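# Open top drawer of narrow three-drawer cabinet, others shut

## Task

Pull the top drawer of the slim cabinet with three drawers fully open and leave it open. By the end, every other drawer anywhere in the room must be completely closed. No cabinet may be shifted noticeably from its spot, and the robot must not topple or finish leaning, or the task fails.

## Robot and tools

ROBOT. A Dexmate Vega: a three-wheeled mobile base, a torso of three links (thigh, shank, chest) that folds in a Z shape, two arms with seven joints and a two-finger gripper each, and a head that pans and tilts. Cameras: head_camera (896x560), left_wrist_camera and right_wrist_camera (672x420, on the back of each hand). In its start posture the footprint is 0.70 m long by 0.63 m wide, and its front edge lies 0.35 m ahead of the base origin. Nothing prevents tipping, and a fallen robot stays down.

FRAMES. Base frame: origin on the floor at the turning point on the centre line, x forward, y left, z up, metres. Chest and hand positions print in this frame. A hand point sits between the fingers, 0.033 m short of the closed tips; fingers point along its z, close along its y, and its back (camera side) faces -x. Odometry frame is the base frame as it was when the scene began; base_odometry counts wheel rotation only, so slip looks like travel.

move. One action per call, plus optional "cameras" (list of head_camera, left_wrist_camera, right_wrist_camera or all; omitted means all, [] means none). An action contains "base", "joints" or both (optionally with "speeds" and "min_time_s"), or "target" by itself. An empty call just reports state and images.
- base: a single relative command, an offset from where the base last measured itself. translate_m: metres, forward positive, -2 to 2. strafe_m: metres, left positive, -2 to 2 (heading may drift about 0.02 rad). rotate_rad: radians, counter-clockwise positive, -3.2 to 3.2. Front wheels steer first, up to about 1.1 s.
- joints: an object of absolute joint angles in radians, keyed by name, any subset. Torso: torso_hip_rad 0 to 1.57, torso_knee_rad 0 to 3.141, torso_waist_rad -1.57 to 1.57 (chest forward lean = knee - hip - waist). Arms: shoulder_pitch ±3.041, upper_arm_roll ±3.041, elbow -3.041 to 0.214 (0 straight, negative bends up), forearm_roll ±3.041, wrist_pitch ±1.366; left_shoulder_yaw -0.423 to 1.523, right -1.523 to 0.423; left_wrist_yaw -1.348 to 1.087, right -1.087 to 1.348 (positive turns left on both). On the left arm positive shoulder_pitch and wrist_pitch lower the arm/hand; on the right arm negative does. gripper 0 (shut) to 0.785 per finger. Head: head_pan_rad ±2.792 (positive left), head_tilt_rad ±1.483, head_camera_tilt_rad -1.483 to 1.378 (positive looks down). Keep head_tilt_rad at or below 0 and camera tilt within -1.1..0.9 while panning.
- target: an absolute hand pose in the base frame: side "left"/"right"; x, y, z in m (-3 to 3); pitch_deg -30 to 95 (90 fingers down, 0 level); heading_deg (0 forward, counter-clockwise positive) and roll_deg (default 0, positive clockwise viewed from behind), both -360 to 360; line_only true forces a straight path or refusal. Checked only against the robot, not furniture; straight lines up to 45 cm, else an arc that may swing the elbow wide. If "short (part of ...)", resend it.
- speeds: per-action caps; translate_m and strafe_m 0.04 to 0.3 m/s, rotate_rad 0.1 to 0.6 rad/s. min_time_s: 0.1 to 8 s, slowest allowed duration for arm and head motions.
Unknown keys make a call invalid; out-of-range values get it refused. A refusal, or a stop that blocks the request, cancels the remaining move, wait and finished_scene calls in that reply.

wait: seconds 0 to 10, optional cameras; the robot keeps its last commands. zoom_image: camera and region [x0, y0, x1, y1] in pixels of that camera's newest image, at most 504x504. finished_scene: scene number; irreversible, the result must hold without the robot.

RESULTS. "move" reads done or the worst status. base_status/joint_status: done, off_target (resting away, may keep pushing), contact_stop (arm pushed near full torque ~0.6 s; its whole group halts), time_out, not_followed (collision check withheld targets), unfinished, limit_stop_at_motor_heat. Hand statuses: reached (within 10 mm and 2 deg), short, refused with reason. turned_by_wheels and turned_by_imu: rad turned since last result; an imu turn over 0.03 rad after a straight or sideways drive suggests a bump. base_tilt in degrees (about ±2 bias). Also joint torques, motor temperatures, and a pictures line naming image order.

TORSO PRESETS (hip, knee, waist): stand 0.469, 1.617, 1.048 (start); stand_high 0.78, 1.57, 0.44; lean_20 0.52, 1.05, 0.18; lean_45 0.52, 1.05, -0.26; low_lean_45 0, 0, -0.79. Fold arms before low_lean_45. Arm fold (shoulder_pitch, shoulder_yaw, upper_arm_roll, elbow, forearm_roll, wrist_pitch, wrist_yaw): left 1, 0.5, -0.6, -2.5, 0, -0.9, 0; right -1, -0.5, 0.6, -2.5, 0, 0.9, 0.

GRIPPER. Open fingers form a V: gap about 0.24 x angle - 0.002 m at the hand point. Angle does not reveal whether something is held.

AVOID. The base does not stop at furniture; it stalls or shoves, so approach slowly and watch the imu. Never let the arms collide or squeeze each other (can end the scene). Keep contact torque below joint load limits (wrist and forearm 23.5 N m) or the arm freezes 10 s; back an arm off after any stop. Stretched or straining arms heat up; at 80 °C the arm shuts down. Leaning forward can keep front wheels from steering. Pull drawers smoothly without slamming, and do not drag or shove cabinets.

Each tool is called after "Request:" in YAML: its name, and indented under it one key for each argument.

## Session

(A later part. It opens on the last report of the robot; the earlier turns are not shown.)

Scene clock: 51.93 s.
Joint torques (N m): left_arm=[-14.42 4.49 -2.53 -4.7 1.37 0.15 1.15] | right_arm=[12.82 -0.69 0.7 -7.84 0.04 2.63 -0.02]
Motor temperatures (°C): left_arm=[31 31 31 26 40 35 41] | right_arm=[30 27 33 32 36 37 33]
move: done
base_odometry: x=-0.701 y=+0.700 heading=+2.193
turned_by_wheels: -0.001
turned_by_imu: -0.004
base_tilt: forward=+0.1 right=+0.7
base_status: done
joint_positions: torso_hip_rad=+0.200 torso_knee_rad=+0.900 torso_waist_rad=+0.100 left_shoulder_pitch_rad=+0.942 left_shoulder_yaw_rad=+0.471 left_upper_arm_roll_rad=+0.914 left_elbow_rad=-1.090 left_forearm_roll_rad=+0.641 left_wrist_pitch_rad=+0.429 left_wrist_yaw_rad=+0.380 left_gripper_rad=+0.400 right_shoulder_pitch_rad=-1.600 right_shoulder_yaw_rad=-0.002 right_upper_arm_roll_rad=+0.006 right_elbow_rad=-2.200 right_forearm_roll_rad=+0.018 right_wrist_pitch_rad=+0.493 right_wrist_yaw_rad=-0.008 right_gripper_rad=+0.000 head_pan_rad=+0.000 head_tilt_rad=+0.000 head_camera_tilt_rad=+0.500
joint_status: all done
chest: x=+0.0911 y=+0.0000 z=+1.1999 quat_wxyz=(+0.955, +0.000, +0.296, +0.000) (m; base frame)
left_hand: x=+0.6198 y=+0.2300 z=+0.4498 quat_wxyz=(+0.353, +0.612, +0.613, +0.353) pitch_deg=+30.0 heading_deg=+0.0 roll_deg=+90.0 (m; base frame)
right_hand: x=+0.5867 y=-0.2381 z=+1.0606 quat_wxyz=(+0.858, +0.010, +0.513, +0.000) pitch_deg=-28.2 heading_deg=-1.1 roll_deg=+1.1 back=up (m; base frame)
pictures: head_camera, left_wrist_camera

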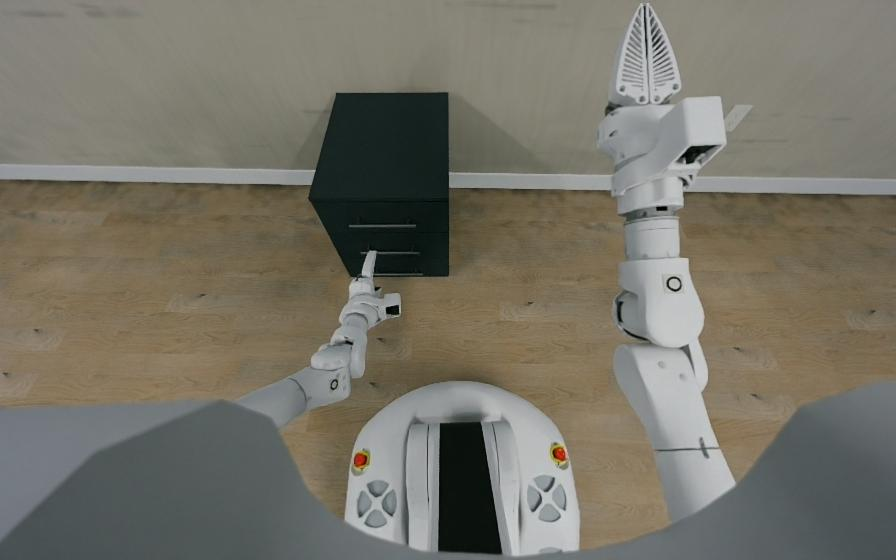

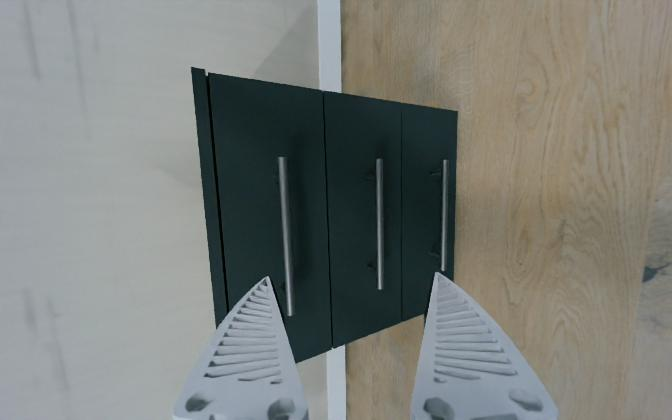

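Request:
move:
  target: {"side": "left", "x": 0.76, "y": 0.232, "z": 0.45, "pitch_deg": 40, "heading_deg": 0, "roll_deg": 90}
  cameras: ["left_wrist_camera", "head_camera"]

Request:
zoom_image:
  camera: "head_camera"
  region: [280, 80, 480, 360]

Scene clock: 52.77 s.
Joint torques (N m): left_arm=[-15.08 4.53 -2.24 -3.24 1.11 -0.09 1.31] | right_arm=[13.26 -0.67 1.01 -7.56 0.17 2.08 -0.1]
Motor temperatures (°C): left_arm=[31 31 31 26 40 35 41] | right_arm=[30 27 33 32 36 37 33]
move: refused
base_odometry: x=-0.701 y=+0.700 heading=+2.193
turned_by_wheels: +0.000
turned_by_imu: +0.000
base_tilt: forward=+0.1 right=+0.8
base_status: not commanded
joint_positions: torso_hip_rad=+0.200 torso_knee_rad=+0.900 torso_waist_rad=+0.100 left_shoulder_pitch_rad=+0.942 left_shoulder_yaw_rad=+0.471 left_upper_arm_roll_rad=+0.914 left_elbow_rad=-1.090 left_forearm_roll_rad=+0.641 left_wrist_pitch_rad=+0.429 left_wrist_yaw_rad=+0.380 left_gripper_rad=+0.400 right_shoulder_pitch_rad=-1.600 right_shoulder_yaw_rad=-0.002 right_upper_arm_roll_rad=+0.006 right_elbow_rad=-2.200 right_forearm_roll_rad=+0.018 right_wrist_pitch_rad=+0.493 right_wrist_yaw_rad=-0.008 right_gripper_rad=+0.000 head_pan_rad=+0.000 head_tilt_rad=+0.000 head_camera_tilt_rad=+0.500
joint_status: not commanded
chest: x=+0.0911 y=+0.0000 z=+1.1999 quat_wxyz=(+0.955, +0.000, +0.296, +0.000) (m; base frame)
left_hand: x=+0.6198 y=+0.2300 z=+0.4498 quat_wxyz=(+0.353, +0.612, +0.613, +0.353) pitch_deg=+30.0 heading_deg=+0.0 roll_deg=+90.0 (m; base frame)
left_hand_status: refused: no posture of the arm gets there (out of reach): the closest leaves the hand 0.3 cm and 0 deg from the pose. Nothing moved.
right_hand: x=+0.5867 y=-0.2381 z=+1.0606 quat_wxyz=(+0.858, +0.010, +0.513, +0.000) pitch_deg=-28.2 heading_deg=-1.1 roll_deg=+1.1 back=up (m; base frame)
pictures: head_camera, left_wrist_camera

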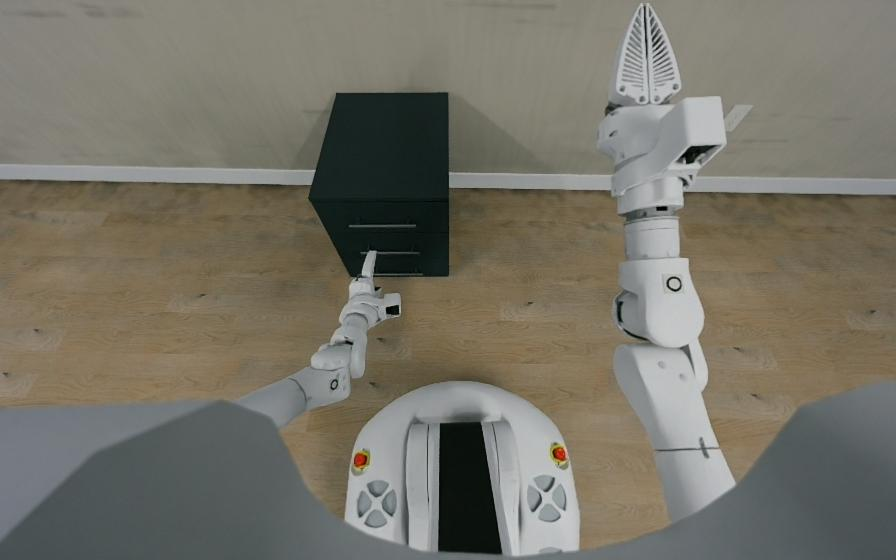

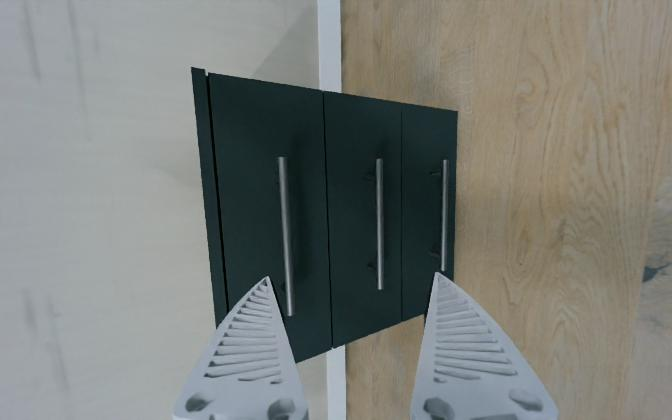

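Scaled by 1.800 from the camera's 896x560 image, which has a finer 960x600 frame.

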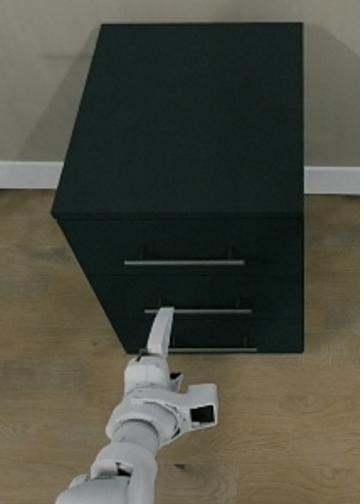

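Request:
move:
  target: {"side": "left", "x": 0.60, "y": 0.232, "z": 0.46, "pitch_deg": 40, "heading_deg": 0, "roll_deg": 90}
  cameras: []

Request:
move:
  base: {"translate_m": 0.12}
  speeds: {"translate_m": 0.1}
  cameras: ["left_wrist_camera", "head_camera"]

Request:
zoom_image:
  camera: "head_camera"
  region: [280, 100, 480, 380]

Scene clock: 55.83 s.
Joint torques (N m): left_arm=[-7.76 4.62 -9.54 -5.32 1.47 0.65 0.73] | right_arm=[14.41 -0.2 0.14 -8.81 0.04 2.37 0.11]
Motor temperatures (°C): left_arm=[31 31 31 26 40 35 41] | right_arm=[30 27 33 32 36 37 33]
move: done
base_odometry: x=-0.701 y=+0.700 heading=+2.193
turned_by_wheels: +0.000
turned_by_imu: +0.000
base_tilt: forward=+0.1 right=+0.7
base_status: not commanded
joint_positions: torso_hip_rad=+0.200 torso_knee_rad=+0.900 torso_waist_rad=+0.100 left_shoulder_pitch_rad=+0.985 left_shoulder_yaw_rad=+0.636 left_upper_arm_roll_rad=+0.903 left_elbow_rad=-1.455 left_forearm_roll_rad=+0.645 left_wrist_pitch_rad=+0.593 left_wrist_yaw_rad=+0.052 left_gripper_rad=+0.400 right_shoulder_pitch_rad=-1.600 right_shoulder_yaw_rad=-0.002 right_upper_arm_roll_rad=+0.006 right_elbow_rad=-2.200 right_forearm_roll_rad=+0.018 right_wrist_pitch_rad=+0.493 right_wrist_yaw_rad=-0.008 right_gripper_rad=+0.000 head_pan_rad=+0.000 head_tilt_rad=+0.000 head_camera_tilt_rad=+0.500
joint_status: not commanded
chest: x=+0.0911 y=+0.0000 z=+1.1999 quat_wxyz=(+0.955, +0.000, +0.296, +0.000) (m; base frame)
left_hand: x=+0.6002 y=+0.2319 z=+0.4598 quat_wxyz=(+0.299, +0.641, +0.641, +0.299) pitch_deg=+39.9 heading_deg=+0.0 roll_deg=+90.0 (m; base frame)
left_hand_status: reached (straight line, planned for 1.5 s): 0 mm and 0.1 deg off.
right_hand: x=+0.5867 y=-0.2381 z=+1.0606 quat_wxyz=(+0.858, +0.010, +0.513, +0.000) pitch_deg=-28.2 heading_deg=-1.1 roll_deg=+1.1 back=up (m; base frame)
pictures: none
No camera images: "cameras" was empty.

Scene clock: 57.90 s.
Joint torques (N m): left_arm=[-6.91 4.56 -9.83 -5.2 1.39 -0.01 0.56] | right_arm=[12.46 -0.96 0.52 -8.08 0.09 2.3 -0.26]
Motor temperatures (°C): left_arm=[31 31 31 26 40 35 41] | right_arm=[30 27 33 32 36 37 33]
move: done
base_odometry: x=-0.771 y=+0.797 heading=+2.192
turned_by_wheels: -0.001
turned_by_imu: -0.001
base_tilt: forward=+0.1 right=+0.8
base_status: done
joint_positions: torso_hip_rad=+0.200 torso_knee_rad=+0.900 torso_waist_rad=+0.100 left_shoulder_pitch_rad=+0.985 left_shoulder_yaw_rad=+0.637 left_upper_arm_roll_rad=+0.902 left_elbow_rad=-1.459 left_forearm_roll_rad=+0.645 left_wrist_pitch_rad=+0.595 left_wrist_yaw_rad=+0.048 left_gripper_rad=+0.400 right_shoulder_pitch_rad=-1.600 right_shoulder_yaw_rad=-0.002 right_upper_arm_roll_rad=+0.006 right_elbow_rad=-2.200 right_forearm_roll_rad=+0.018 right_wrist_pitch_rad=+0.493 right_wrist_yaw_rad=-0.008 right_gripper_rad=+0.000 head_pan_rad=+0.000 head_tilt_rad=+0.000 head_camera_tilt_rad=+0.500
joint_status: not commanded
chest: x=+0.0911 y=+0.0000 z=+1.1999 quat_wxyz=(+0.955, +0.000, +0.296, +0.000) (m; base frame)
left_hand: x=+0.5999 y=+0.2318 z=+0.4600 quat_wxyz=(+0.299, +0.641, +0.641, +0.299) pitch_deg=+40.0 heading_deg=+0.0 roll_deg=+90.0 (m; base frame)
right_hand: x=+0.5867 y=-0.2381 z=+1.0606 quat_wxyz=(+0.858, +0.010, +0.513, +0.000) pitch_deg=-28.2 heading_deg=-1.1 roll_deg=+1.1 back=up (m; base frame)
pictures: head_camera, left_wrist_camera

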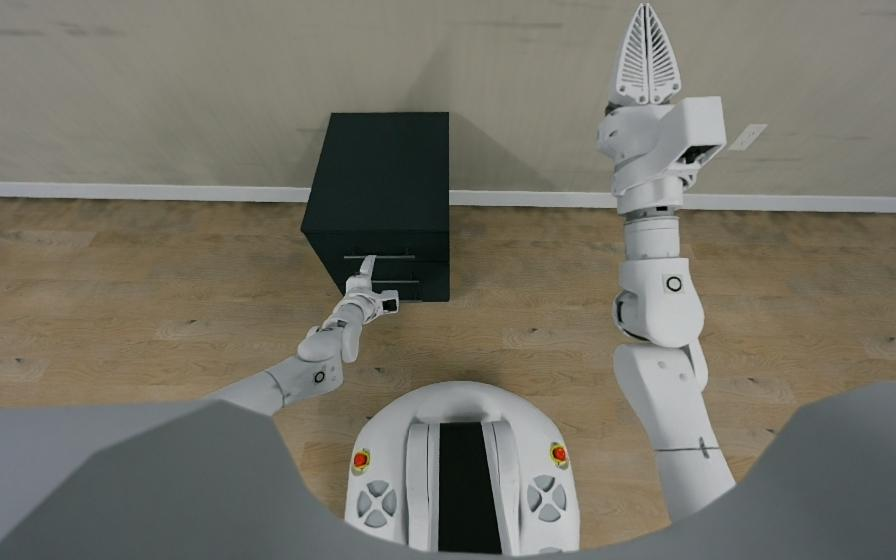

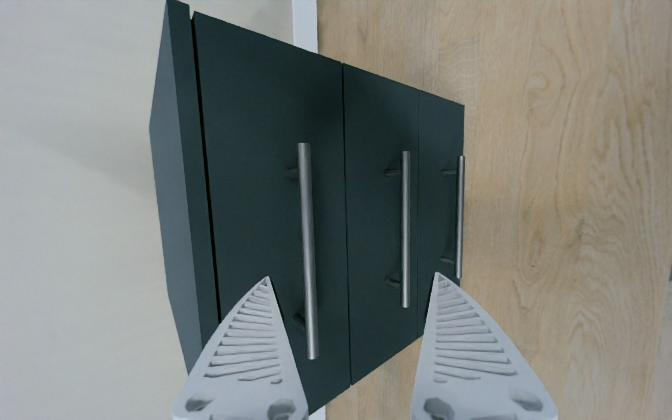

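Scaled by 1.800 from the camera's 896x560 image, which has a finer 960x600 frame.

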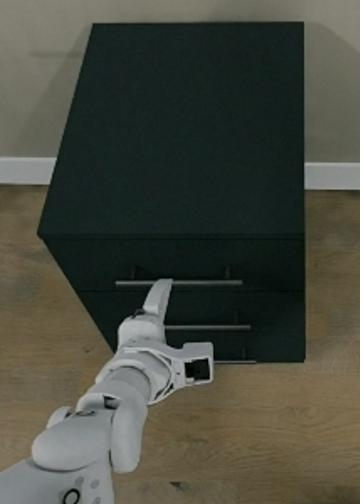

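Request:
move:
  joints: {"left_gripper_rad": 0.22}
  cameras: []

Request:
move:
  target: {"side": "left", "x": 0.63, "y": 0.231, "z": 0.438, "pitch_deg": 20, "heading_deg": 0, "roll_deg": 90}
  cameras: ["left_wrist_camera", "head_camera"]

Scene clock: 59.63 s.
Joint torques (N m): left_arm=[-7.34 4.47 -9.7 -5.68 1.5 0.49 0.61] | right_arm=[14.33 -0.71 0.42 -7.88 0.19 1.93 -0.07]
Motor temperatures (°C): left_arm=[31 31 31 26 40 35 41] | right_arm=[30 27 33 32 36 37 33]
move: done
base_odometry: x=-0.771 y=+0.797 heading=+2.192
turned_by_wheels: +0.000
turned_by_imu: +0.000
base_tilt: forward=+0.1 right=+0.8
base_status: not commanded
joint_positions: torso_hip_rad=+0.200 torso_knee_rad=+0.900 torso_waist_rad=+0.100 left_shoulder_pitch_rad=+0.985 left_shoulder_yaw_rad=+0.638 left_upper_arm_roll_rad=+0.902 left_elbow_rad=-1.459 left_forearm_roll_rad=+0.645 left_wrist_pitch_rad=+0.595 left_wrist_yaw_rad=+0.048 left_gripper_rad=+0.220 right_shoulder_pitch_rad=-1.600 right_shoulder_yaw_rad=-0.002 right_upper_arm_roll_rad=+0.006 right_elbow_rad=-2.200 right_forearm_roll_rad=+0.018 right_wrist_pitch_rad=+0.493 right_wrist_yaw_rad=-0.008 right_gripper_rad=+0.000 head_pan_rad=+0.000 head_tilt_rad=+0.000 head_camera_tilt_rad=+0.500
joint_status: all done
chest: x=+0.0911 y=+0.0000 z=+1.1999 quat_wxyz=(+0.955, +0.000, +0.296, +0.000) (m; base frame)
left_hand: x=+0.5999 y=+0.2318 z=+0.4600 quat_wxyz=(+0.299, +0.641, +0.641, +0.299) pitch_deg=+40.0 heading_deg=+0.0 roll_deg=+90.0 (m; base frame)
right_hand: x=+0.5867 y=-0.2381 z=+1.0606 quat_wxyz=(+0.858, +0.010, +0.513, +0.000) pitch_deg=-28.2 heading_deg=-1.1 roll_deg=+1.1 back=up (m; base frame)
pictures: none
No camera images: "cameras" was empty.

Scene clock: 59.93 s.
Joint torques (N m): left_arm=[-6.76 4.48 -8.81 -5.4 1.59 -0.33 0.53] | right_arm=[13.24 -1.09 0.55 -8.01 -0.05 2.12 -0.2]
Motor temperatures (°C): left_arm=[31 31 31 26 40 35 41] | right_arm=[30 27 33 32 36 37 33]
move: refused
base_odometry: x=-0.771 y=+0.797 heading=+2.192
turned_by_wheels: +0.000
turned_by_imu: +0.000
base_tilt: forward=+0.1 right=+0.8
base_status: not commanded
joint_positions: torso_hip_rad=+0.200 torso_knee_rad=+0.900 torso_waist_rad=+0.100 left_shoulder_pitch_rad=+0.985 left_shoulder_yaw_rad=+0.638 left_upper_arm_roll_rad=+0.902 left_elbow_rad=-1.459 left_forearm_roll_rad=+0.645 left_wrist_pitch_rad=+0.595 left_wrist_yaw_rad=+0.048 left_gripper_rad=+0.220 right_shoulder_pitch_rad=-1.600 right_shoulder_yaw_rad=-0.002 right_upper_arm_roll_rad=+0.006 right_elbow_rad=-2.200 right_forearm_roll_rad=+0.018 right_wrist_pitch_rad=+0.493 right_wrist_yaw_rad=-0.008 right_gripper_rad=+0.000 head_pan_rad=+0.000 head_tilt_rad=+0.000 head_camera_tilt_rad=+0.500
joint_status: not commanded
chest: x=+0.0911 y=+0.0000 z=+1.1999 quat_wxyz=(+0.955, +0.000, +0.296, +0.000) (m; base frame)
left_hand: x=+0.5999 y=+0.2318 z=+0.4600 quat_wxyz=(+0.299, +0.641, +0.641, +0.299) pitch_deg=+40.0 heading_deg=+0.0 roll_deg=+90.0 (m; base frame)
left_hand_status: refused: no posture of the arm gets there (out of reach): the closest leaves the hand 1.6 cm and 0 deg from the pose. Nothing moved.
right_hand: x=+0.5867 y=-0.2381 z=+1.0606 quat_wxyz=(+0.858, +0.010, +0.513, +0.000) pitch_deg=-28.2 heading_deg=-1.1 roll_deg=+1.1 back=up (m; base frame)
pictures: head_camera, left_wrist_camera

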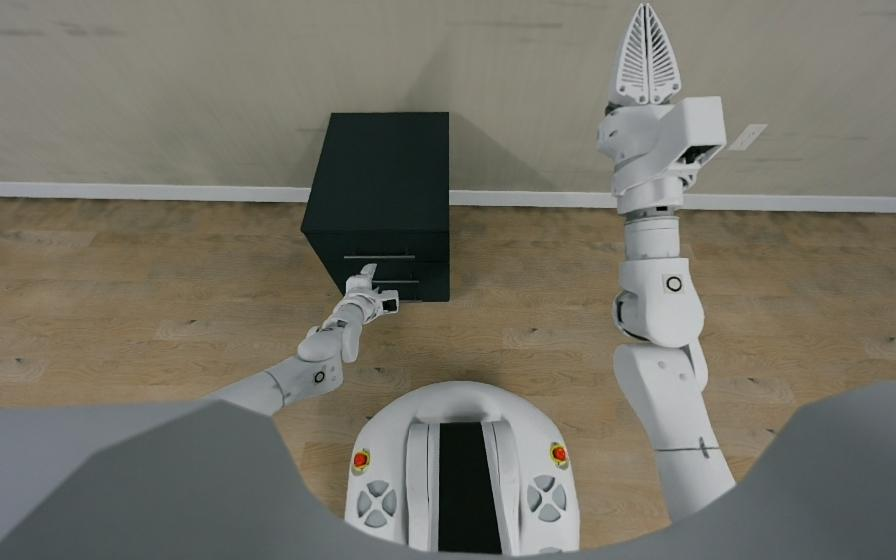

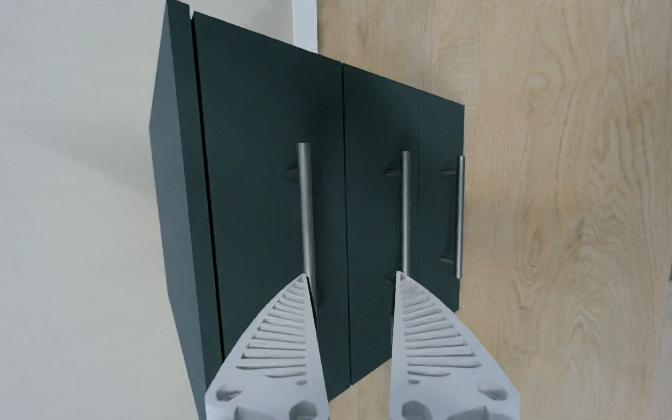

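Request:
move:
  joints: {"torso_hip_rad": 0.05, "torso_knee_rad": 0.6, "torso_waist_rad": -0.25}
  cameras: ["head_camera"]

Request:
move:
  target: {"side": "left", "x": 0.60, "y": 0.231, "z": 0.42, "pitch_deg": 20, "heading_deg": 0, "roll_deg": 90}
  cameras: ["left_wrist_camera", "head_camera"]

Scene clock: 63.00 s.
Joint torques (N m): left_arm=[-1.02 6.9 -7.39 -4.91 1.15 0.1 0.42] | right_arm=[9.85 -0.82 0.2 -8.4 0.11 2.42 -0.09]
Motor temperatures (°C): left_arm=[31 31 31 26 40 35 41] | right_arm=[30 27 33 32 36 37 33]
move: done
base_odometry: x=-0.771 y=+0.797 heading=+2.192
turned_by_wheels: +0.000
turned_by_imu: +0.000
base_tilt: forward=+0.1 right=+0.7
base_status: not commanded
joint_positions: torso_hip_rad=+0.050 torso_knee_rad=+0.600 torso_waist_rad=-0.250 left_shoulder_pitch_rad=+0.985 left_shoulder_yaw_rad=+0.638 left_upper_arm_roll_rad=+0.902 left_elbow_rad=-1.459 left_forearm_roll_rad=+0.645 left_wrist_pitch_rad=+0.595 left_wrist_yaw_rad=+0.048 left_gripper_rad=+0.220 right_shoulder_pitch_rad=-1.600 right_shoulder_yaw_rad=-0.002 right_upper_arm_roll_rad=+0.006 right_elbow_rad=-2.200 right_forearm_roll_rad=+0.018 right_wrist_pitch_rad=+0.493 right_wrist_yaw_rad=-0.008 right_gripper_rad=+0.000 head_pan_rad=+0.000 head_tilt_rad=+0.000 head_camera_tilt_rad=+0.500
joint_status: all done
chest: x=+0.1386 y=+0.0000 z=+1.0534 quat_wxyz=(+0.921, +0.000, +0.389, +0.000) (m; base frame)
left_hand: x=+0.4904 y=+0.2318 z=+0.2272 quat_wxyz=(+0.233, +0.668, +0.667, +0.233) pitch_deg=+51.5 heading_deg=+0.0 roll_deg=+90.0 (m; base frame)
right_hand: x=+0.5967 y=-0.2381 z=+0.8184 quat_wxyz=(+0.803, +0.010, +0.596, -0.001) pitch_deg=-16.8 heading_deg=-1.0 roll_deg=+0.9 back=up (m; base frame)
pictures: head_camera

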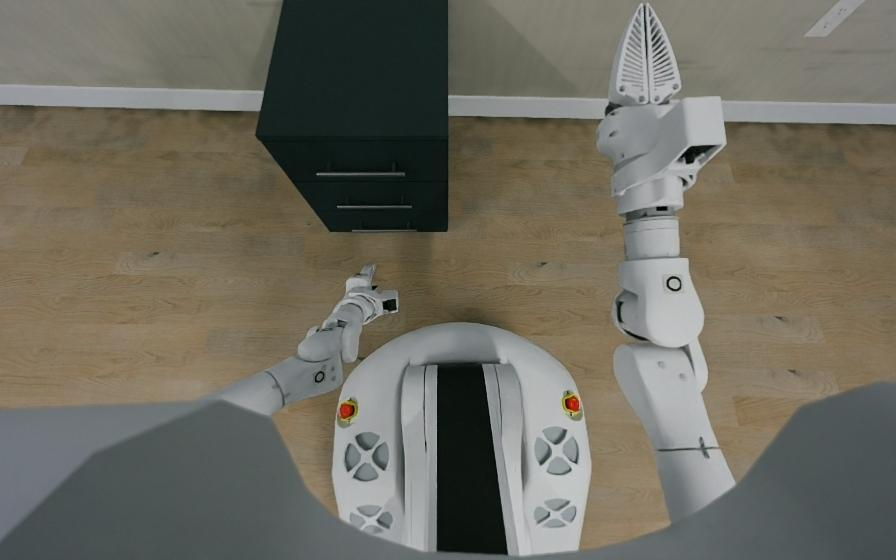

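Scene clock: 65.93 s.
Joint torques (N m): left_arm=[0.45 -0.36 -7.38 -5.67 2.02 0.29 1.3] | right_arm=[10.58 -2.63 0.53 -9.01 0.1 3.04 -0.12]
Motor temperatures (°C): left_arm=[31 31 31 26 40 35 41] | right_arm=[30 27 33 32 36 37 33]
move: done
base_odometry: x=-0.771 y=+0.797 heading=+2.192
turned_by_wheels: +0.000
turned_by_imu: +0.000
base_tilt: forward=+0.1 right=+0.7
base_status: not commanded
joint_positions: torso_hip_rad=+0.050 torso_knee_rad=+0.600 torso_waist_rad=-0.250 left_shoulder_pitch_rad=+1.099 left_shoulder_yaw_rad=+0.686 left_upper_arm_roll_rad=+0.787 left_elbow_rad=-1.671 left_forearm_roll_rad=+0.760 left_wrist_pitch_rad=+0.654 left_wrist_yaw_rad=+0.457 left_gripper_rad=+0.220 right_shoulder_pitch_rad=-1.600 right_shoulder_yaw_rad=-0.002 right_upper_arm_roll_rad=+0.006 right_elbow_rad=-2.200 right_forearm_roll_rad=+0.018 right_wrist_pitch_rad=+0.493 right_wrist_yaw_rad=-0.008 right_gripper_rad=+0.000 head_pan_rad=+0.000 head_tilt_rad=+0.000 head_camera_tilt_rad=+0.500
joint_status: not commanded
chest: x=+0.1386 y=+0.0000 z=+1.0534 quat_wxyz=(+0.921, +0.000, +0.389, +0.000) (m; base frame)
left_hand: x=+0.5991 y=+0.2309 z=+0.4180 quat_wxyz=(+0.404, +0.580, +0.580, +0.404) pitch_deg=+20.3 heading_deg=+0.0 roll_deg=+90.0 (m; base frame)
left_hand_status: reached (straight line, planned for 1.6 s): 2 mm and 0.3 deg off.
right_hand: x=+0.5967 y=-0.2381 z=+0.8184 quat_wxyz=(+0.803, +0.010, +0.596, -0.001) pitch_deg=-16.8 heading_deg=-1.0 roll_deg=+0.9 back=up (m; base frame)
pictures: head_camera, left_wrist_camera

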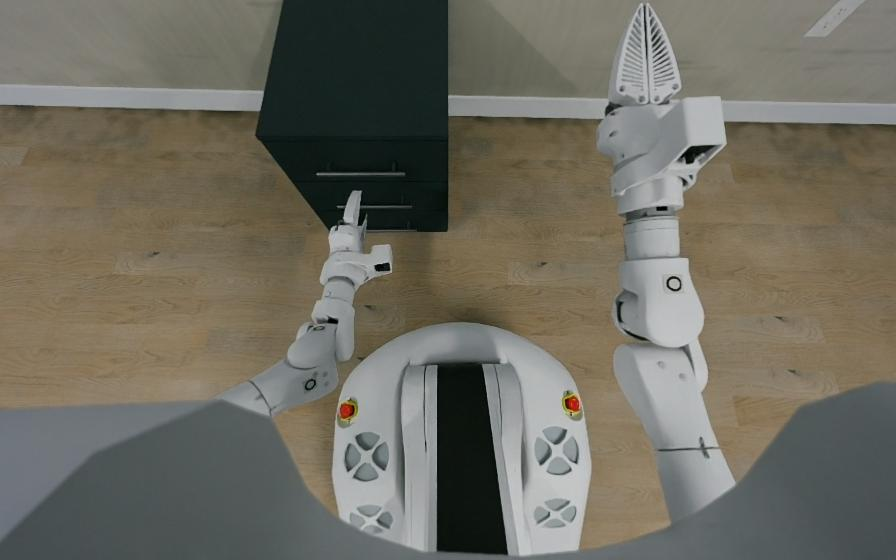

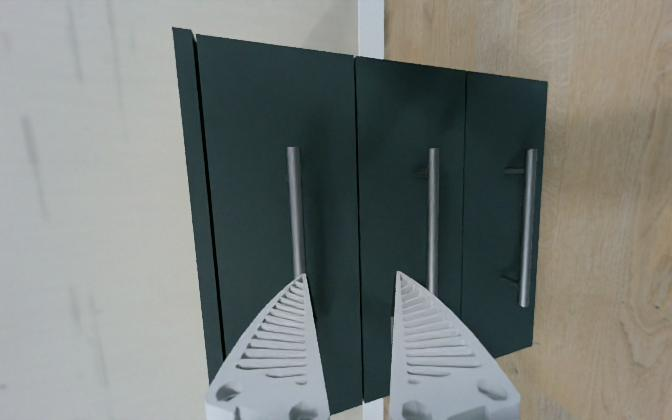

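Request:
move:
  joints: {"left_gripper_rad": 0.18}
  cameras: []

Request:
move:
  target: {"side": "left", "x": 0.677, "y": 0.231, "z": 0.42, "pitch_deg": 20, "heading_deg": 0, "roll_deg": 90}
  cameras: ["left_wrist_camera", "head_camera"]

Request:
zoom_image:
  camera: "head_camera"
  region: [270, 100, 450, 280]

Scene clock: 67.20 s.
Joint torques (N m): left_arm=[-0.17 0.53 -8.52 -5.6 2.07 -0.48 1.72] | right_arm=[10.43 -1.25 0.56 -7.95 0.04 3.05 0.04]
Motor temperatures (°C): left_arm=[31 31 31 26 40 35 41] | right_arm=[30 27 33 32 36 37 33]
move: done
base_odometry: x=-0.771 y=+0.797 heading=+2.192
turned_by_wheels: +0.000
turned_by_imu: +0.000
base_tilt: forward=+0.1 right=+0.7
base_status: not commanded
joint_positions: torso_hip_rad=+0.050 torso_knee_rad=+0.600 torso_waist_rad=-0.250 left_shoulder_pitch_rad=+1.099 left_shoulder_yaw_rad=+0.686 left_upper_arm_roll_rad=+0.786 left_elbow_rad=-1.672 left_forearm_roll_rad=+0.761 left_wrist_pitch_rad=+0.654 left_wrist_yaw_rad=+0.460 left_gripper_rad=+0.180 right_shoulder_pitch_rad=-1.600 right_shoulder_yaw_rad=-0.002 right_upper_arm_roll_rad=+0.006 right_elbow_rad=-2.200 right_forearm_roll_rad=+0.018 right_wrist_pitch_rad=+0.493 right_wrist_yaw_rad=-0.008 right_gripper_rad=+0.000 head_pan_rad=+0.000 head_tilt_rad=+0.000 head_camera_tilt_rad=+0.500
joint_status: all done
chest: x=+0.1386 y=+0.0000 z=+1.0534 quat_wxyz=(+0.921, +0.000, +0.389, +0.000) (m; base frame)
left_hand: x=+0.5999 y=+0.2310 z=+0.4197 quat_wxyz=(+0.405, +0.579, +0.579, +0.405) pitch_deg=+20.0 heading_deg=+0.0 roll_deg=-90.0 (m; base frame)
right_hand: x=+0.5967 y=-0.2381 z=+0.8184 quat_wxyz=(+0.803, +0.010, +0.596, -0.001) pitch_deg=-16.8 heading_deg=-1.0 roll_deg=+0.9 back=up (m; base frame)
pictures: none
No camera images: "cameras" was empty.

Scene clock: 69.30 s.
Joint torques (N m): left_arm=[-18.55 0.2 -4.53 -3.1 0.11 -0.35 -0.78] | right_arm=[8.87 -1.32 0.5 -8.08 0.09 2.54 -0.1]
Motor temperatures (°C): left_arm=[31 31 31 26 40 35 41] | right_arm=[30 27 33 32 36 37 33]
move: done
base_odometry: x=-0.771 y=+0.797 heading=+2.192
turned_by_wheels: +0.000
turned_by_imu: +0.000
base_tilt: forward=+0.1 right=+0.7
base_status: not commanded
joint_positions: torso_hip_rad=+0.050 torso_knee_rad=+0.600 torso_waist_rad=-0.250 left_shoulder_pitch_rad=+0.920 left_shoulder_yaw_rad=+0.629 left_upper_arm_roll_rad=+0.800 left_elbow_rad=-1.537 left_forearm_roll_rad=+0.748 left_wrist_pitch_rad=+0.594 left_wrist_yaw_rad=+0.373 left_gripper_rad=+0.180 right_shoulder_pitch_rad=-1.600 right_shoulder_yaw_rad=-0.002 right_upper_arm_roll_rad=+0.006 right_elbow_rad=-2.200 right_forearm_roll_rad=+0.018 right_wrist_pitch_rad=+0.493 right_wrist_yaw_rad=-0.008 right_gripper_rad=+0.000 head_pan_rad=+0.000 head_tilt_rad=+0.000 head_camera_tilt_rad=+0.500
joint_status: not commanded
chest: x=+0.1386 y=+0.0000 z=+1.0534 quat_wxyz=(+0.921, +0.000, +0.389, +0.000) (m; base frame)
left_hand: x=+0.6753 y=+0.2310 z=+0.4201 quat_wxyz=(+0.406, +0.579, +0.579, +0.406) pitch_deg=+20.0 heading_deg=+0.0 roll_deg=-90.0 (m; base frame)
left_hand_status: reached (straight line, planned for 0.9 s): 2 mm and 0.0 deg off.
right_hand: x=+0.5967 y=-0.2381 z=+0.8185 quat_wxyz=(+0.803, +0.010, +0.596, -0.001) pitch_deg=-16.8 heading_deg=-1.0 roll_deg=+0.9 back=up (m; base frame)
pictures: head_camera, left_wrist_camera

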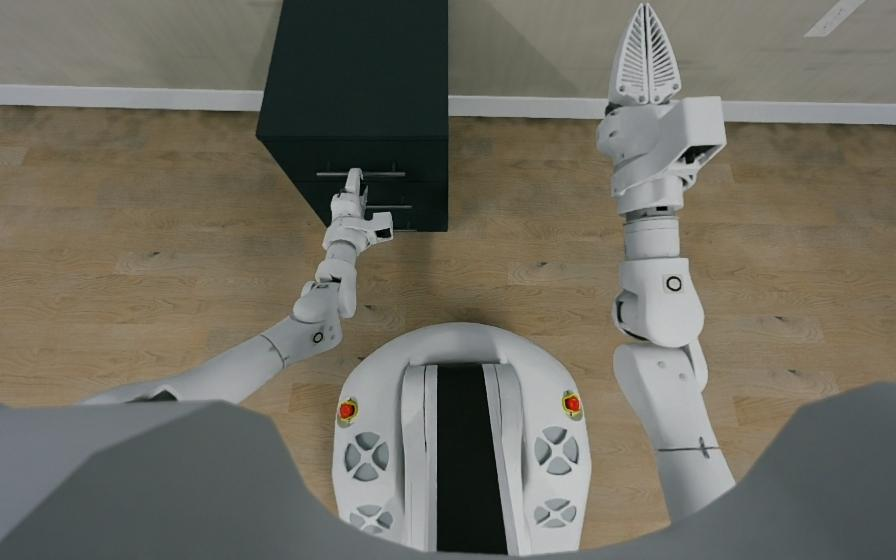

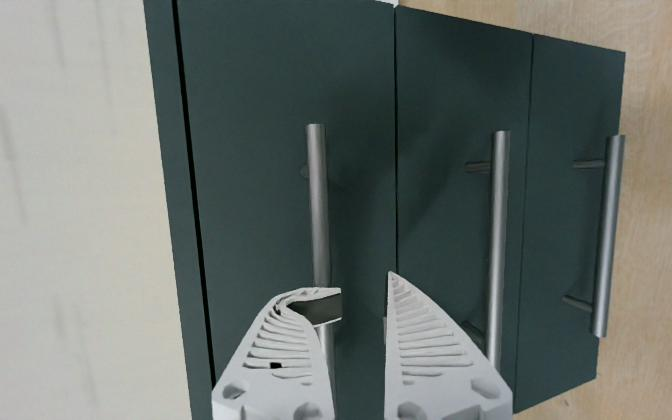

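Scaled by 2.800 from the camera's 896x560 image, which has a finer 960x600 frame.

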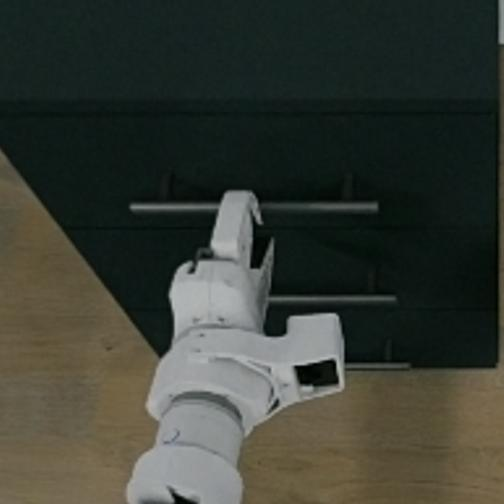

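Request:
move:
  target: {"side": "left", "x": 0.62, "y": 0.231, "z": 0.43, "pitch_deg": 20, "heading_deg": 0, "roll_deg": 90}
  cameras: []

Request:
move:
  joints: {"left_gripper_rad": 0.35}
  cameras: ["left_wrist_camera"]

Request:
zoom_image:
  camera: "left_wrist_camera"
  region: [160, 80, 560, 420]

Scene clock: 71.53 s.
Joint torques (N m): left_arm=[-2.37 4.24 -9.09 -4.44 2.08 0.21 1.41] | right_arm=[10.27 -0.06 0.49 -8.37 0.14 2.56 -0.02]
Motor temperatures (°C): left_arm=[31 31 31 26 40 35 41] | right_arm=[30 27 33 32 36 37 33]
move: done
base_odometry: x=-0.771 y=+0.797 heading=+2.192
turned_by_wheels: +0.000
turned_by_imu: +0.000
base_tilt: forward=+0.1 right=+0.7
base_status: not commanded
joint_positions: torso_hip_rad=+0.050 torso_knee_rad=+0.600 torso_waist_rad=-0.250 left_shoulder_pitch_rad=+1.062 left_shoulder_yaw_rad=+0.693 left_upper_arm_roll_rad=+0.783 left_elbow_rad=-1.690 left_forearm_roll_rad=+0.763 left_wrist_pitch_rad=+0.662 left_wrist_yaw_rad=+0.410 left_gripper_rad=+0.180 right_shoulder_pitch_rad=-1.600 right_shoulder_yaw_rad=-0.002 right_upper_arm_roll_rad=+0.006 right_elbow_rad=-2.200 right_forearm_roll_rad=+0.018 right_wrist_pitch_rad=+0.493 right_wrist_yaw_rad=-0.008 right_gripper_rad=+0.000 head_pan_rad=+0.000 head_tilt_rad=+0.000 head_camera_tilt_rad=+0.500
joint_status: not commanded
chest: x=+0.1387 y=+0.0000 z=+1.0533 quat_wxyz=(+0.921, +0.000, +0.390, +0.000) (m; base frame)
left_hand: x=+0.6213 y=+0.2309 z=+0.4293 quat_wxyz=(+0.405, +0.579, +0.579, +0.405) pitch_deg=+20.0 heading_deg=+0.0 roll_deg=+90.0 (m; base frame)
left_hand_status: reached (straight line, planned for 0.8 s): 1 mm and 0.0 deg off.
right_hand: x=+0.5967 y=-0.2381 z=+0.8183 quat_wxyz=(+0.803, +0.010, +0.597, -0.001) pitch_deg=-16.7 heading_deg=-1.0 roll_deg=+0.9 back=up (m; base frame)
pictures: none
No camera images: "cameras" was empty.

Scene clock: 72.20 s.
Joint torques (N m): left_arm=[-1.77 5.49 -8.15 -5.57 1.94 -0.23 1.33] | right_arm=[10.69 -1.27 0.52 -9.17 0.04 2.84 -0.09]
Motor temperatures (°C): left_arm=[31 31 31 26 40 35 41] | right_arm=[30 27 33 32 36 37 33]
move: done
base_odometry: x=-0.771 y=+0.797 heading=+2.192
turned_by_wheels: +0.000
turned_by_imu: +0.000
base_tilt: forward=+0.1 right=+0.7
base_status: not commanded
joint_positions: torso_hip_rad=+0.050 torso_knee_rad=+0.600 torso_waist_rad=-0.250 left_shoulder_pitch_rad=+1.065 left_shoulder_yaw_rad=+0.694 left_upper_arm_roll_rad=+0.783 left_elbow_rad=-1.693 left_forearm_roll_rad=+0.764 left_wrist_pitch_rad=+0.663 left_wrist_yaw_rad=+0.411 left_gripper_rad=+0.350 right_shoulder_pitch_rad=-1.600 right_shoulder_yaw_rad=-0.002 right_upper_arm_roll_rad=+0.006 right_elbow_rad=-2.200 right_forearm_roll_rad=+0.018 right_wrist_pitch_rad=+0.493 right_wrist_yaw_rad=-0.008 right_gripper_rad=+0.000 head_pan_rad=+0.000 head_tilt_rad=+0.000 head_camera_tilt_rad=+0.500
joint_status: all done
chest: x=+0.1387 y=+0.0000 z=+1.0533 quat_wxyz=(+0.921, +0.000, +0.390, +0.000) (m; base frame)
left_hand: x=+0.6202 y=+0.2309 z=+0.4296 quat_wxyz=(+0.405, +0.579, +0.579, +0.405) pitch_deg=+20.0 heading_deg=+0.0 roll_deg=+90.0 (m; base frame)
right_hand: x=+0.5967 y=-0.2381 z=+0.8183 quat_wxyz=(+0.803, +0.010, +0.597, -0.001) pitch_deg=-16.7 heading_deg=-1.0 roll_deg=+0.9 back=up (m; base frame)
pictures: left_wrist_camera

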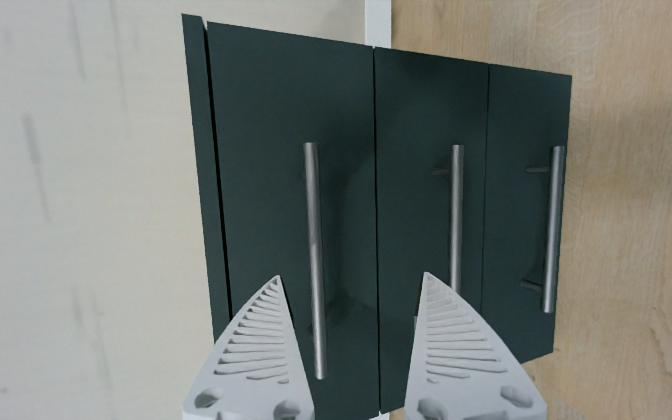

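Scaled by 1.260 from the camera's 672x420 image, which has a finer 960x600 frame.

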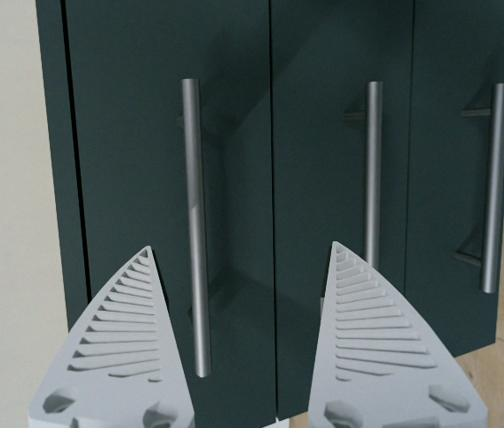

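Request:
move:
  joints: {"left_gripper_rad": 0.25}
  cameras: []

Request:
move:
  target: {"side": "left", "x": 0.66, "y": 0.233, "z": 0.438, "pitch_deg": 20, "heading_deg": 0, "roll_deg": 90}
  cameras: ["left_wrist_camera"]

Request:
move:
  target: {"side": "left", "x": 0.687, "y": 0.233, "z": 0.436, "pitch_deg": 20, "heading_deg": 0, "roll_deg": 90}
  cameras: ["left_wrist_camera", "head_camera"]

Request:
zoom_image:
  camera: "left_wrist_camera"
  region: [160, 80, 560, 420]

Request:
zoom_image:
  camera: "head_camera"
  region: [270, 100, 450, 280]

Scene clock: 73.70 s.
Joint torques (N m): left_arm=[-1.06 4.55 -8.08 -6.32 2.1 0.62 1.31] | right_arm=[9.52 -2.31 0.72 -9.4 0.13 3.79 -0.03]
Motor temperatures (°C): left_arm=[31 31 31 26 40 35 41] | right_arm=[30 27 33 32 36 37 33]
move: done
base_odometry: x=-0.771 y=+0.797 heading=+2.192
turned_by_wheels: +0.000
turned_by_imu: +0.000
base_tilt: forward=+0.1 right=+0.8
base_status: not commanded
joint_positions: torso_hip_rad=+0.050 torso_knee_rad=+0.600 torso_waist_rad=-0.250 left_shoulder_pitch_rad=+1.066 left_shoulder_yaw_rad=+0.694 left_upper_arm_roll_rad=+0.783 left_elbow_rad=-1.693 left_forearm_roll_rad=+0.764 left_wrist_pitch_rad=+0.664 left_wrist_yaw_rad=+0.411 left_gripper_rad=+0.250 right_shoulder_pitch_rad=-1.600 right_shoulder_yaw_rad=-0.002 right_upper_arm_roll_rad=+0.006 right_elbow_rad=-2.200 right_forearm_roll_rad=+0.018 right_wrist_pitch_rad=+0.493 right_wrist_yaw_rad=-0.008 right_gripper_rad=+0.000 head_pan_rad=+0.000 head_tilt_rad=+0.000 head_camera_tilt_rad=+0.500
joint_status: all done
chest: x=+0.1387 y=+0.0000 z=+1.0533 quat_wxyz=(+0.921, +0.000, +0.390, +0.000) (m; base frame)
left_hand: x=+0.6199 y=+0.2309 z=+0.4297 quat_wxyz=(+0.405, +0.579, +0.579, +0.405) pitch_deg=+20.0 heading_deg=+0.0 roll_deg=+90.0 (m; base frame)
right_hand: x=+0.5967 y=-0.2381 z=+0.8183 quat_wxyz=(+0.803, +0.010, +0.597, -0.001) pitch_deg=-16.7 heading_deg=-1.0 roll_deg=+0.9 back=up (m; base frame)
pictures: none
No camera images: "cameras" was empty.

Scene clock: 75.30 s.
Joint torques (N m): left_arm=[-13.67 0.56 -9.41 -4.61 1.42 -0.27 0.75] | right_arm=[10.05 -0.41 0.59 -8.7 0.06 2.81 -0.18]
Motor temperatures (°C): left_arm=[31 31 31 26 40 35 41] | right_arm=[30 27 33 32 36 37 33]
move: done
base_odometry: x=-0.771 y=+0.797 heading=+2.192
turned_by_wheels: +0.000
turned_by_imu: +0.000
base_tilt: forward=+0.1 right=+0.7
base_status: not commanded
joint_positions: torso_hip_rad=+0.050 torso_knee_rad=+0.600 torso_waist_rad=-0.250 left_shoulder_pitch_rad=+0.985 left_shoulder_yaw_rad=+0.686 left_upper_arm_roll_rad=+0.782 left_elbow_rad=-1.665 left_forearm_roll_rad=+0.759 left_wrist_pitch_rad=+0.647 left_wrist_yaw_rad=+0.349 left_gripper_rad=+0.250 right_shoulder_pitch_rad=-1.600 right_shoulder_yaw_rad=-0.002 right_upper_arm_roll_rad=+0.006 right_elbow_rad=-2.200 right_forearm_roll_rad=+0.018 right_wrist_pitch_rad=+0.493 right_wrist_yaw_rad=-0.008 right_gripper_rad=+0.000 head_pan_rad=+0.000 head_tilt_rad=+0.000 head_camera_tilt_rad=+0.500
joint_status: not commanded
chest: x=+0.1387 y=+0.0000 z=+1.0533 quat_wxyz=(+0.921, +0.000, +0.390, +0.000) (m; base frame)
left_hand: x=+0.6579 y=+0.2329 z=+0.4373 quat_wxyz=(+0.405, +0.579, +0.579, +0.405) pitch_deg=+20.0 heading_deg=+0.0 roll_deg=-90.0 (m; base frame)
left_hand_status: reached (straight line, planned for 0.6 s): 2 mm and 0.0 deg off.
right_hand: x=+0.5967 y=-0.2381 z=+0.8183 quat_wxyz=(+0.803, +0.010, +0.597, -0.001) pitch_deg=-16.7 heading_deg=-1.0 roll_deg=+0.9 back=up (m; base frame)
pictures: left_wrist_camera

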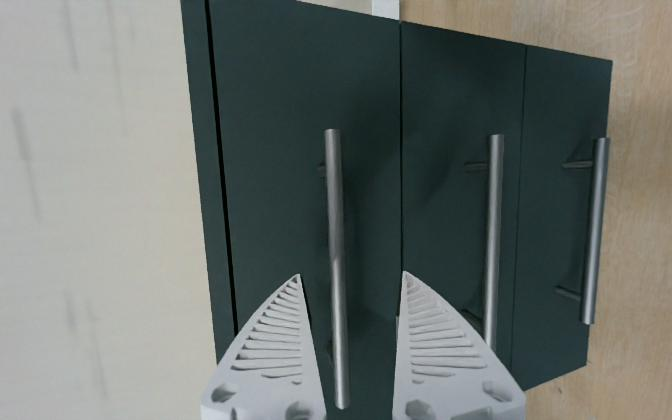

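Scene clock: 76.80 s.
Joint torques (N m): left_arm=[-24.49 0.11 -7.23 -3.63 0.49 0.31 -0.41] | right_arm=[10.32 -0.37 0.27 -9.04 0.25 2.46 0.02]
Motor temperatures (°C): left_arm=[31 31 31 26 40 35 41] | right_arm=[30 27 33 32 36 37 33]
move: done
base_odometry: x=-0.771 y=+0.797 heading=+2.192
turned_by_wheels: +0.000
turned_by_imu: +0.000
base_tilt: forward=+0.1 right=+0.8
base_status: not commanded
joint_positions: torso_hip_rad=+0.050 torso_knee_rad=+0.600 torso_waist_rad=-0.250 left_shoulder_pitch_rad=+0.916 left_shoulder_yaw_rad=+0.658 left_upper_arm_roll_rad=+0.790 left_elbow_rad=-1.600 left_forearm_roll_rad=+0.752 left_wrist_pitch_rad=+0.618 left_wrist_yaw_rad=+0.325 left_gripper_rad=+0.250 right_shoulder_pitch_rad=-1.600 right_shoulder_yaw_rad=-0.002 right_upper_arm_roll_rad=+0.006 right_elbow_rad=-2.200 right_forearm_roll_rad=+0.018 right_wrist_pitch_rad=+0.493 right_wrist_yaw_rad=-0.008 right_gripper_rad=+0.000 head_pan_rad=+0.000 head_tilt_rad=+0.000 head_camera_tilt_rad=+0.500
joint_status: not commanded
chest: x=+0.1386 y=+0.0000 z=+1.0534 quat_wxyz=(+0.921, +0.000, +0.389, +0.000) (m; base frame)
left_hand: x=+0.6851 y=+0.2330 z=+0.4360 quat_wxyz=(+0.406, +0.579, +0.579, +0.406) pitch_deg=+20.0 heading_deg=+0.0 roll_deg=-90.0 (m; base frame)
left_hand_status: reached (straight line, planned for 0.6 s): 2 mm and 0.0 deg off.
right_hand: x=+0.5966 y=-0.2381 z=+0.8185 quat_wxyz=(+0.803, +0.010, +0.596, -0.001) pitch_deg=-16.8 heading_deg=-1.0 roll_deg=+0.9 back=up (m; base frame)
pictures: head_camera, left_wrist_camera

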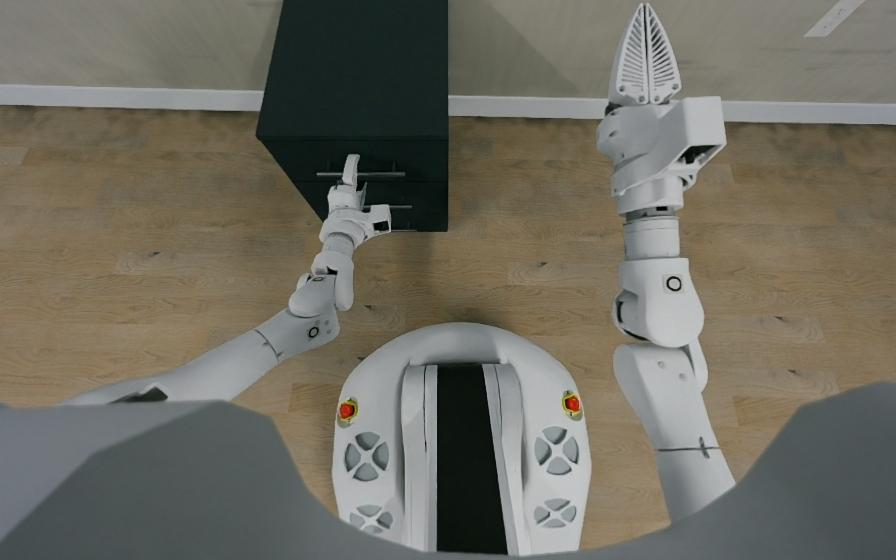

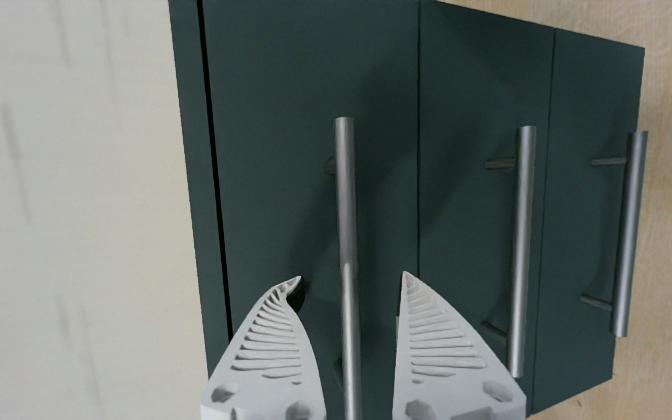

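Scaled by 1.260 from the camera's 672x420 image, which has a finer 960x600 frame.

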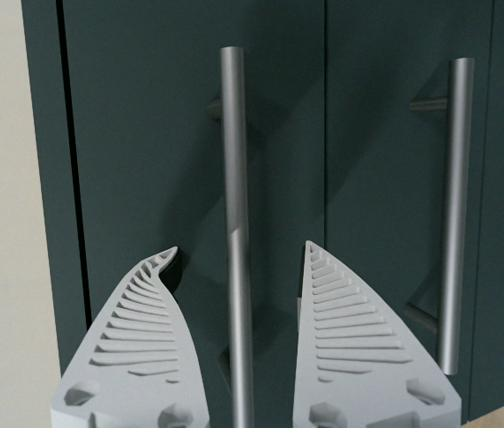

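Scaled by 2.800 from the camera's 896x560 image, which has a finer 960x600 frame.

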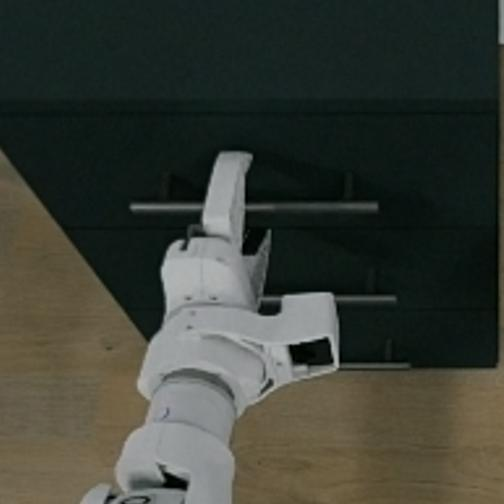

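Request:
move:
  target: {"side": "left", "x": 0.677, "y": 0.233, "z": 0.436, "pitch_deg": 20, "heading_deg": 0, "roll_deg": 90}
  cameras: []

Request:
move:
  joints: {"left_gripper_rad": 0.0}
  cameras: ["left_wrist_camera"]

Request:
zoom_image:
  camera: "left_wrist_camera"
  region: [160, 80, 560, 420]

Scene clock: 78.10 s.
Joint torques (N m): left_arm=[-5.2 5.22 -9.44 -5.61 1.98 -0.42 1.48] | right_arm=[10.88 -0.99 0.44 -8.22 0.11 3.26 -0.2]
Motor temperatures (°C): left_arm=[31 31 31 26 40 35 41] | right_arm=[30 27 33 32 36 37 33]
move: done
base_odometry: x=-0.771 y=+0.797 heading=+2.192
turned_by_wheels: +0.000
turned_by_imu: +0.000
base_tilt: forward=+0.1 right=+0.8
base_status: not commanded
joint_positions: torso_hip_rad=+0.050 torso_knee_rad=+0.600 torso_waist_rad=-0.250 left_shoulder_pitch_rad=+0.932 left_shoulder_yaw_rad=+0.664 left_upper_arm_roll_rad=+0.788 left_elbow_rad=-1.614 left_forearm_roll_rad=+0.753 left_wrist_pitch_rad=+0.624 left_wrist_yaw_rad=+0.331 left_gripper_rad=+0.250 right_shoulder_pitch_rad=-1.600 right_shoulder_yaw_rad=-0.002 right_upper_arm_roll_rad=+0.006 right_elbow_rad=-2.200 right_forearm_roll_rad=+0.018 right_wrist_pitch_rad=+0.493 right_wrist_yaw_rad=-0.008 right_gripper_rad=+0.000 head_pan_rad=+0.000 head_tilt_rad=+0.000 head_camera_tilt_rad=+0.500
joint_status: not commanded
chest: x=+0.1386 y=+0.0000 z=+1.0534 quat_wxyz=(+0.921, +0.000, +0.389, +0.000) (m; base frame)
left_hand: x=+0.6786 y=+0.2328 z=+0.4358 quat_wxyz=(+0.406, +0.579, +0.579, +0.405) pitch_deg=+20.0 heading_deg=+0.0 roll_deg=+90.0 (m; base frame)
left_hand_status: reached (straight line, planned for 0.3 s): 2 mm and 0.0 deg off.
right_hand: x=+0.5967 y=-0.2381 z=+0.8185 quat_wxyz=(+0.803, +0.010, +0.596, -0.001) pitch_deg=-16.8 heading_deg=-1.0 roll_deg=+0.9 back=up (m; base frame)
pictures: none
No camera images: "cameras" was empty.

Scene clock: 78.87 s.
Joint torques (N m): left_arm=[2.99 3.9 -4.88 -2.95 0.17 -0.07 0] | right_arm=[9.23 -0.95 0.17 -7.74 0.12 2.75 -0.07]
Motor temperatures (°C): left_arm=[31 31 31 26 40 35 41] | right_arm=[30 27 33 32 36 37 33]
move: done
base_odometry: x=-0.771 y=+0.797 heading=+2.192
turned_by_wheels: +0.000
turned_by_imu: +0.000
base_tilt: forward=+0.1 right=+0.7
base_status: not commanded
joint_positions: torso_hip_rad=+0.050 torso_knee_rad=+0.600 torso_waist_rad=-0.250 left_shoulder_pitch_rad=+0.936 left_shoulder_yaw_rad=+0.666 left_upper_arm_roll_rad=+0.787 left_elbow_rad=-1.617 left_forearm_roll_rad=+0.754 left_wrist_pitch_rad=+0.625 left_wrist_yaw_rad=+0.333 left_gripper_rad=+0.000 right_shoulder_pitch_rad=-1.600 right_shoulder_yaw_rad=-0.002 right_upper_arm_roll_rad=+0.006 right_elbow_rad=-2.200 right_forearm_roll_rad=+0.018 right_wrist_pitch_rad=+0.493 right_wrist_yaw_rad=-0.008 right_gripper_rad=+0.000 head_pan_rad=+0.000 head_tilt_rad=+0.000 head_camera_tilt_rad=+0.500
joint_status: all done
chest: x=+0.1386 y=+0.0000 z=+1.0534 quat_wxyz=(+0.921, +0.000, +0.389, +0.000) (m; base frame)
left_hand: x=+0.6776 y=+0.2329 z=+0.4364 quat_wxyz=(+0.406, +0.579, +0.579, +0.406) pitch_deg=+20.0 heading_deg=+0.0 roll_deg=+90.0 (m; base frame)
right_hand: x=+0.5967 y=-0.2381 z=+0.8185 quat_wxyz=(+0.803, +0.010, +0.596, -0.001) pitch_deg=-16.8 heading_deg=-1.0 roll_deg=+0.9 back=up (m; base frame)
pictures: left_wrist_camera

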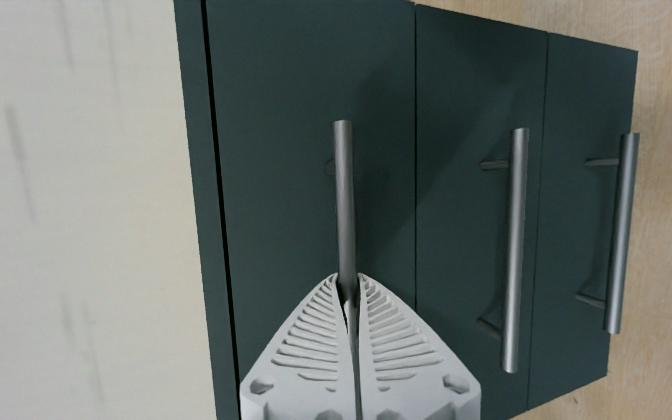

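Scaled by 1.260 from the camera's 672x420 image, which has a finer 960x600 frame.

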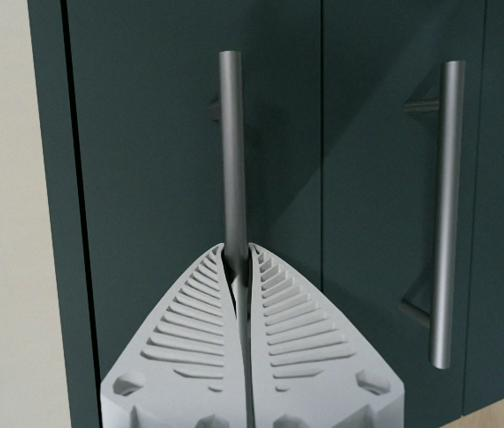

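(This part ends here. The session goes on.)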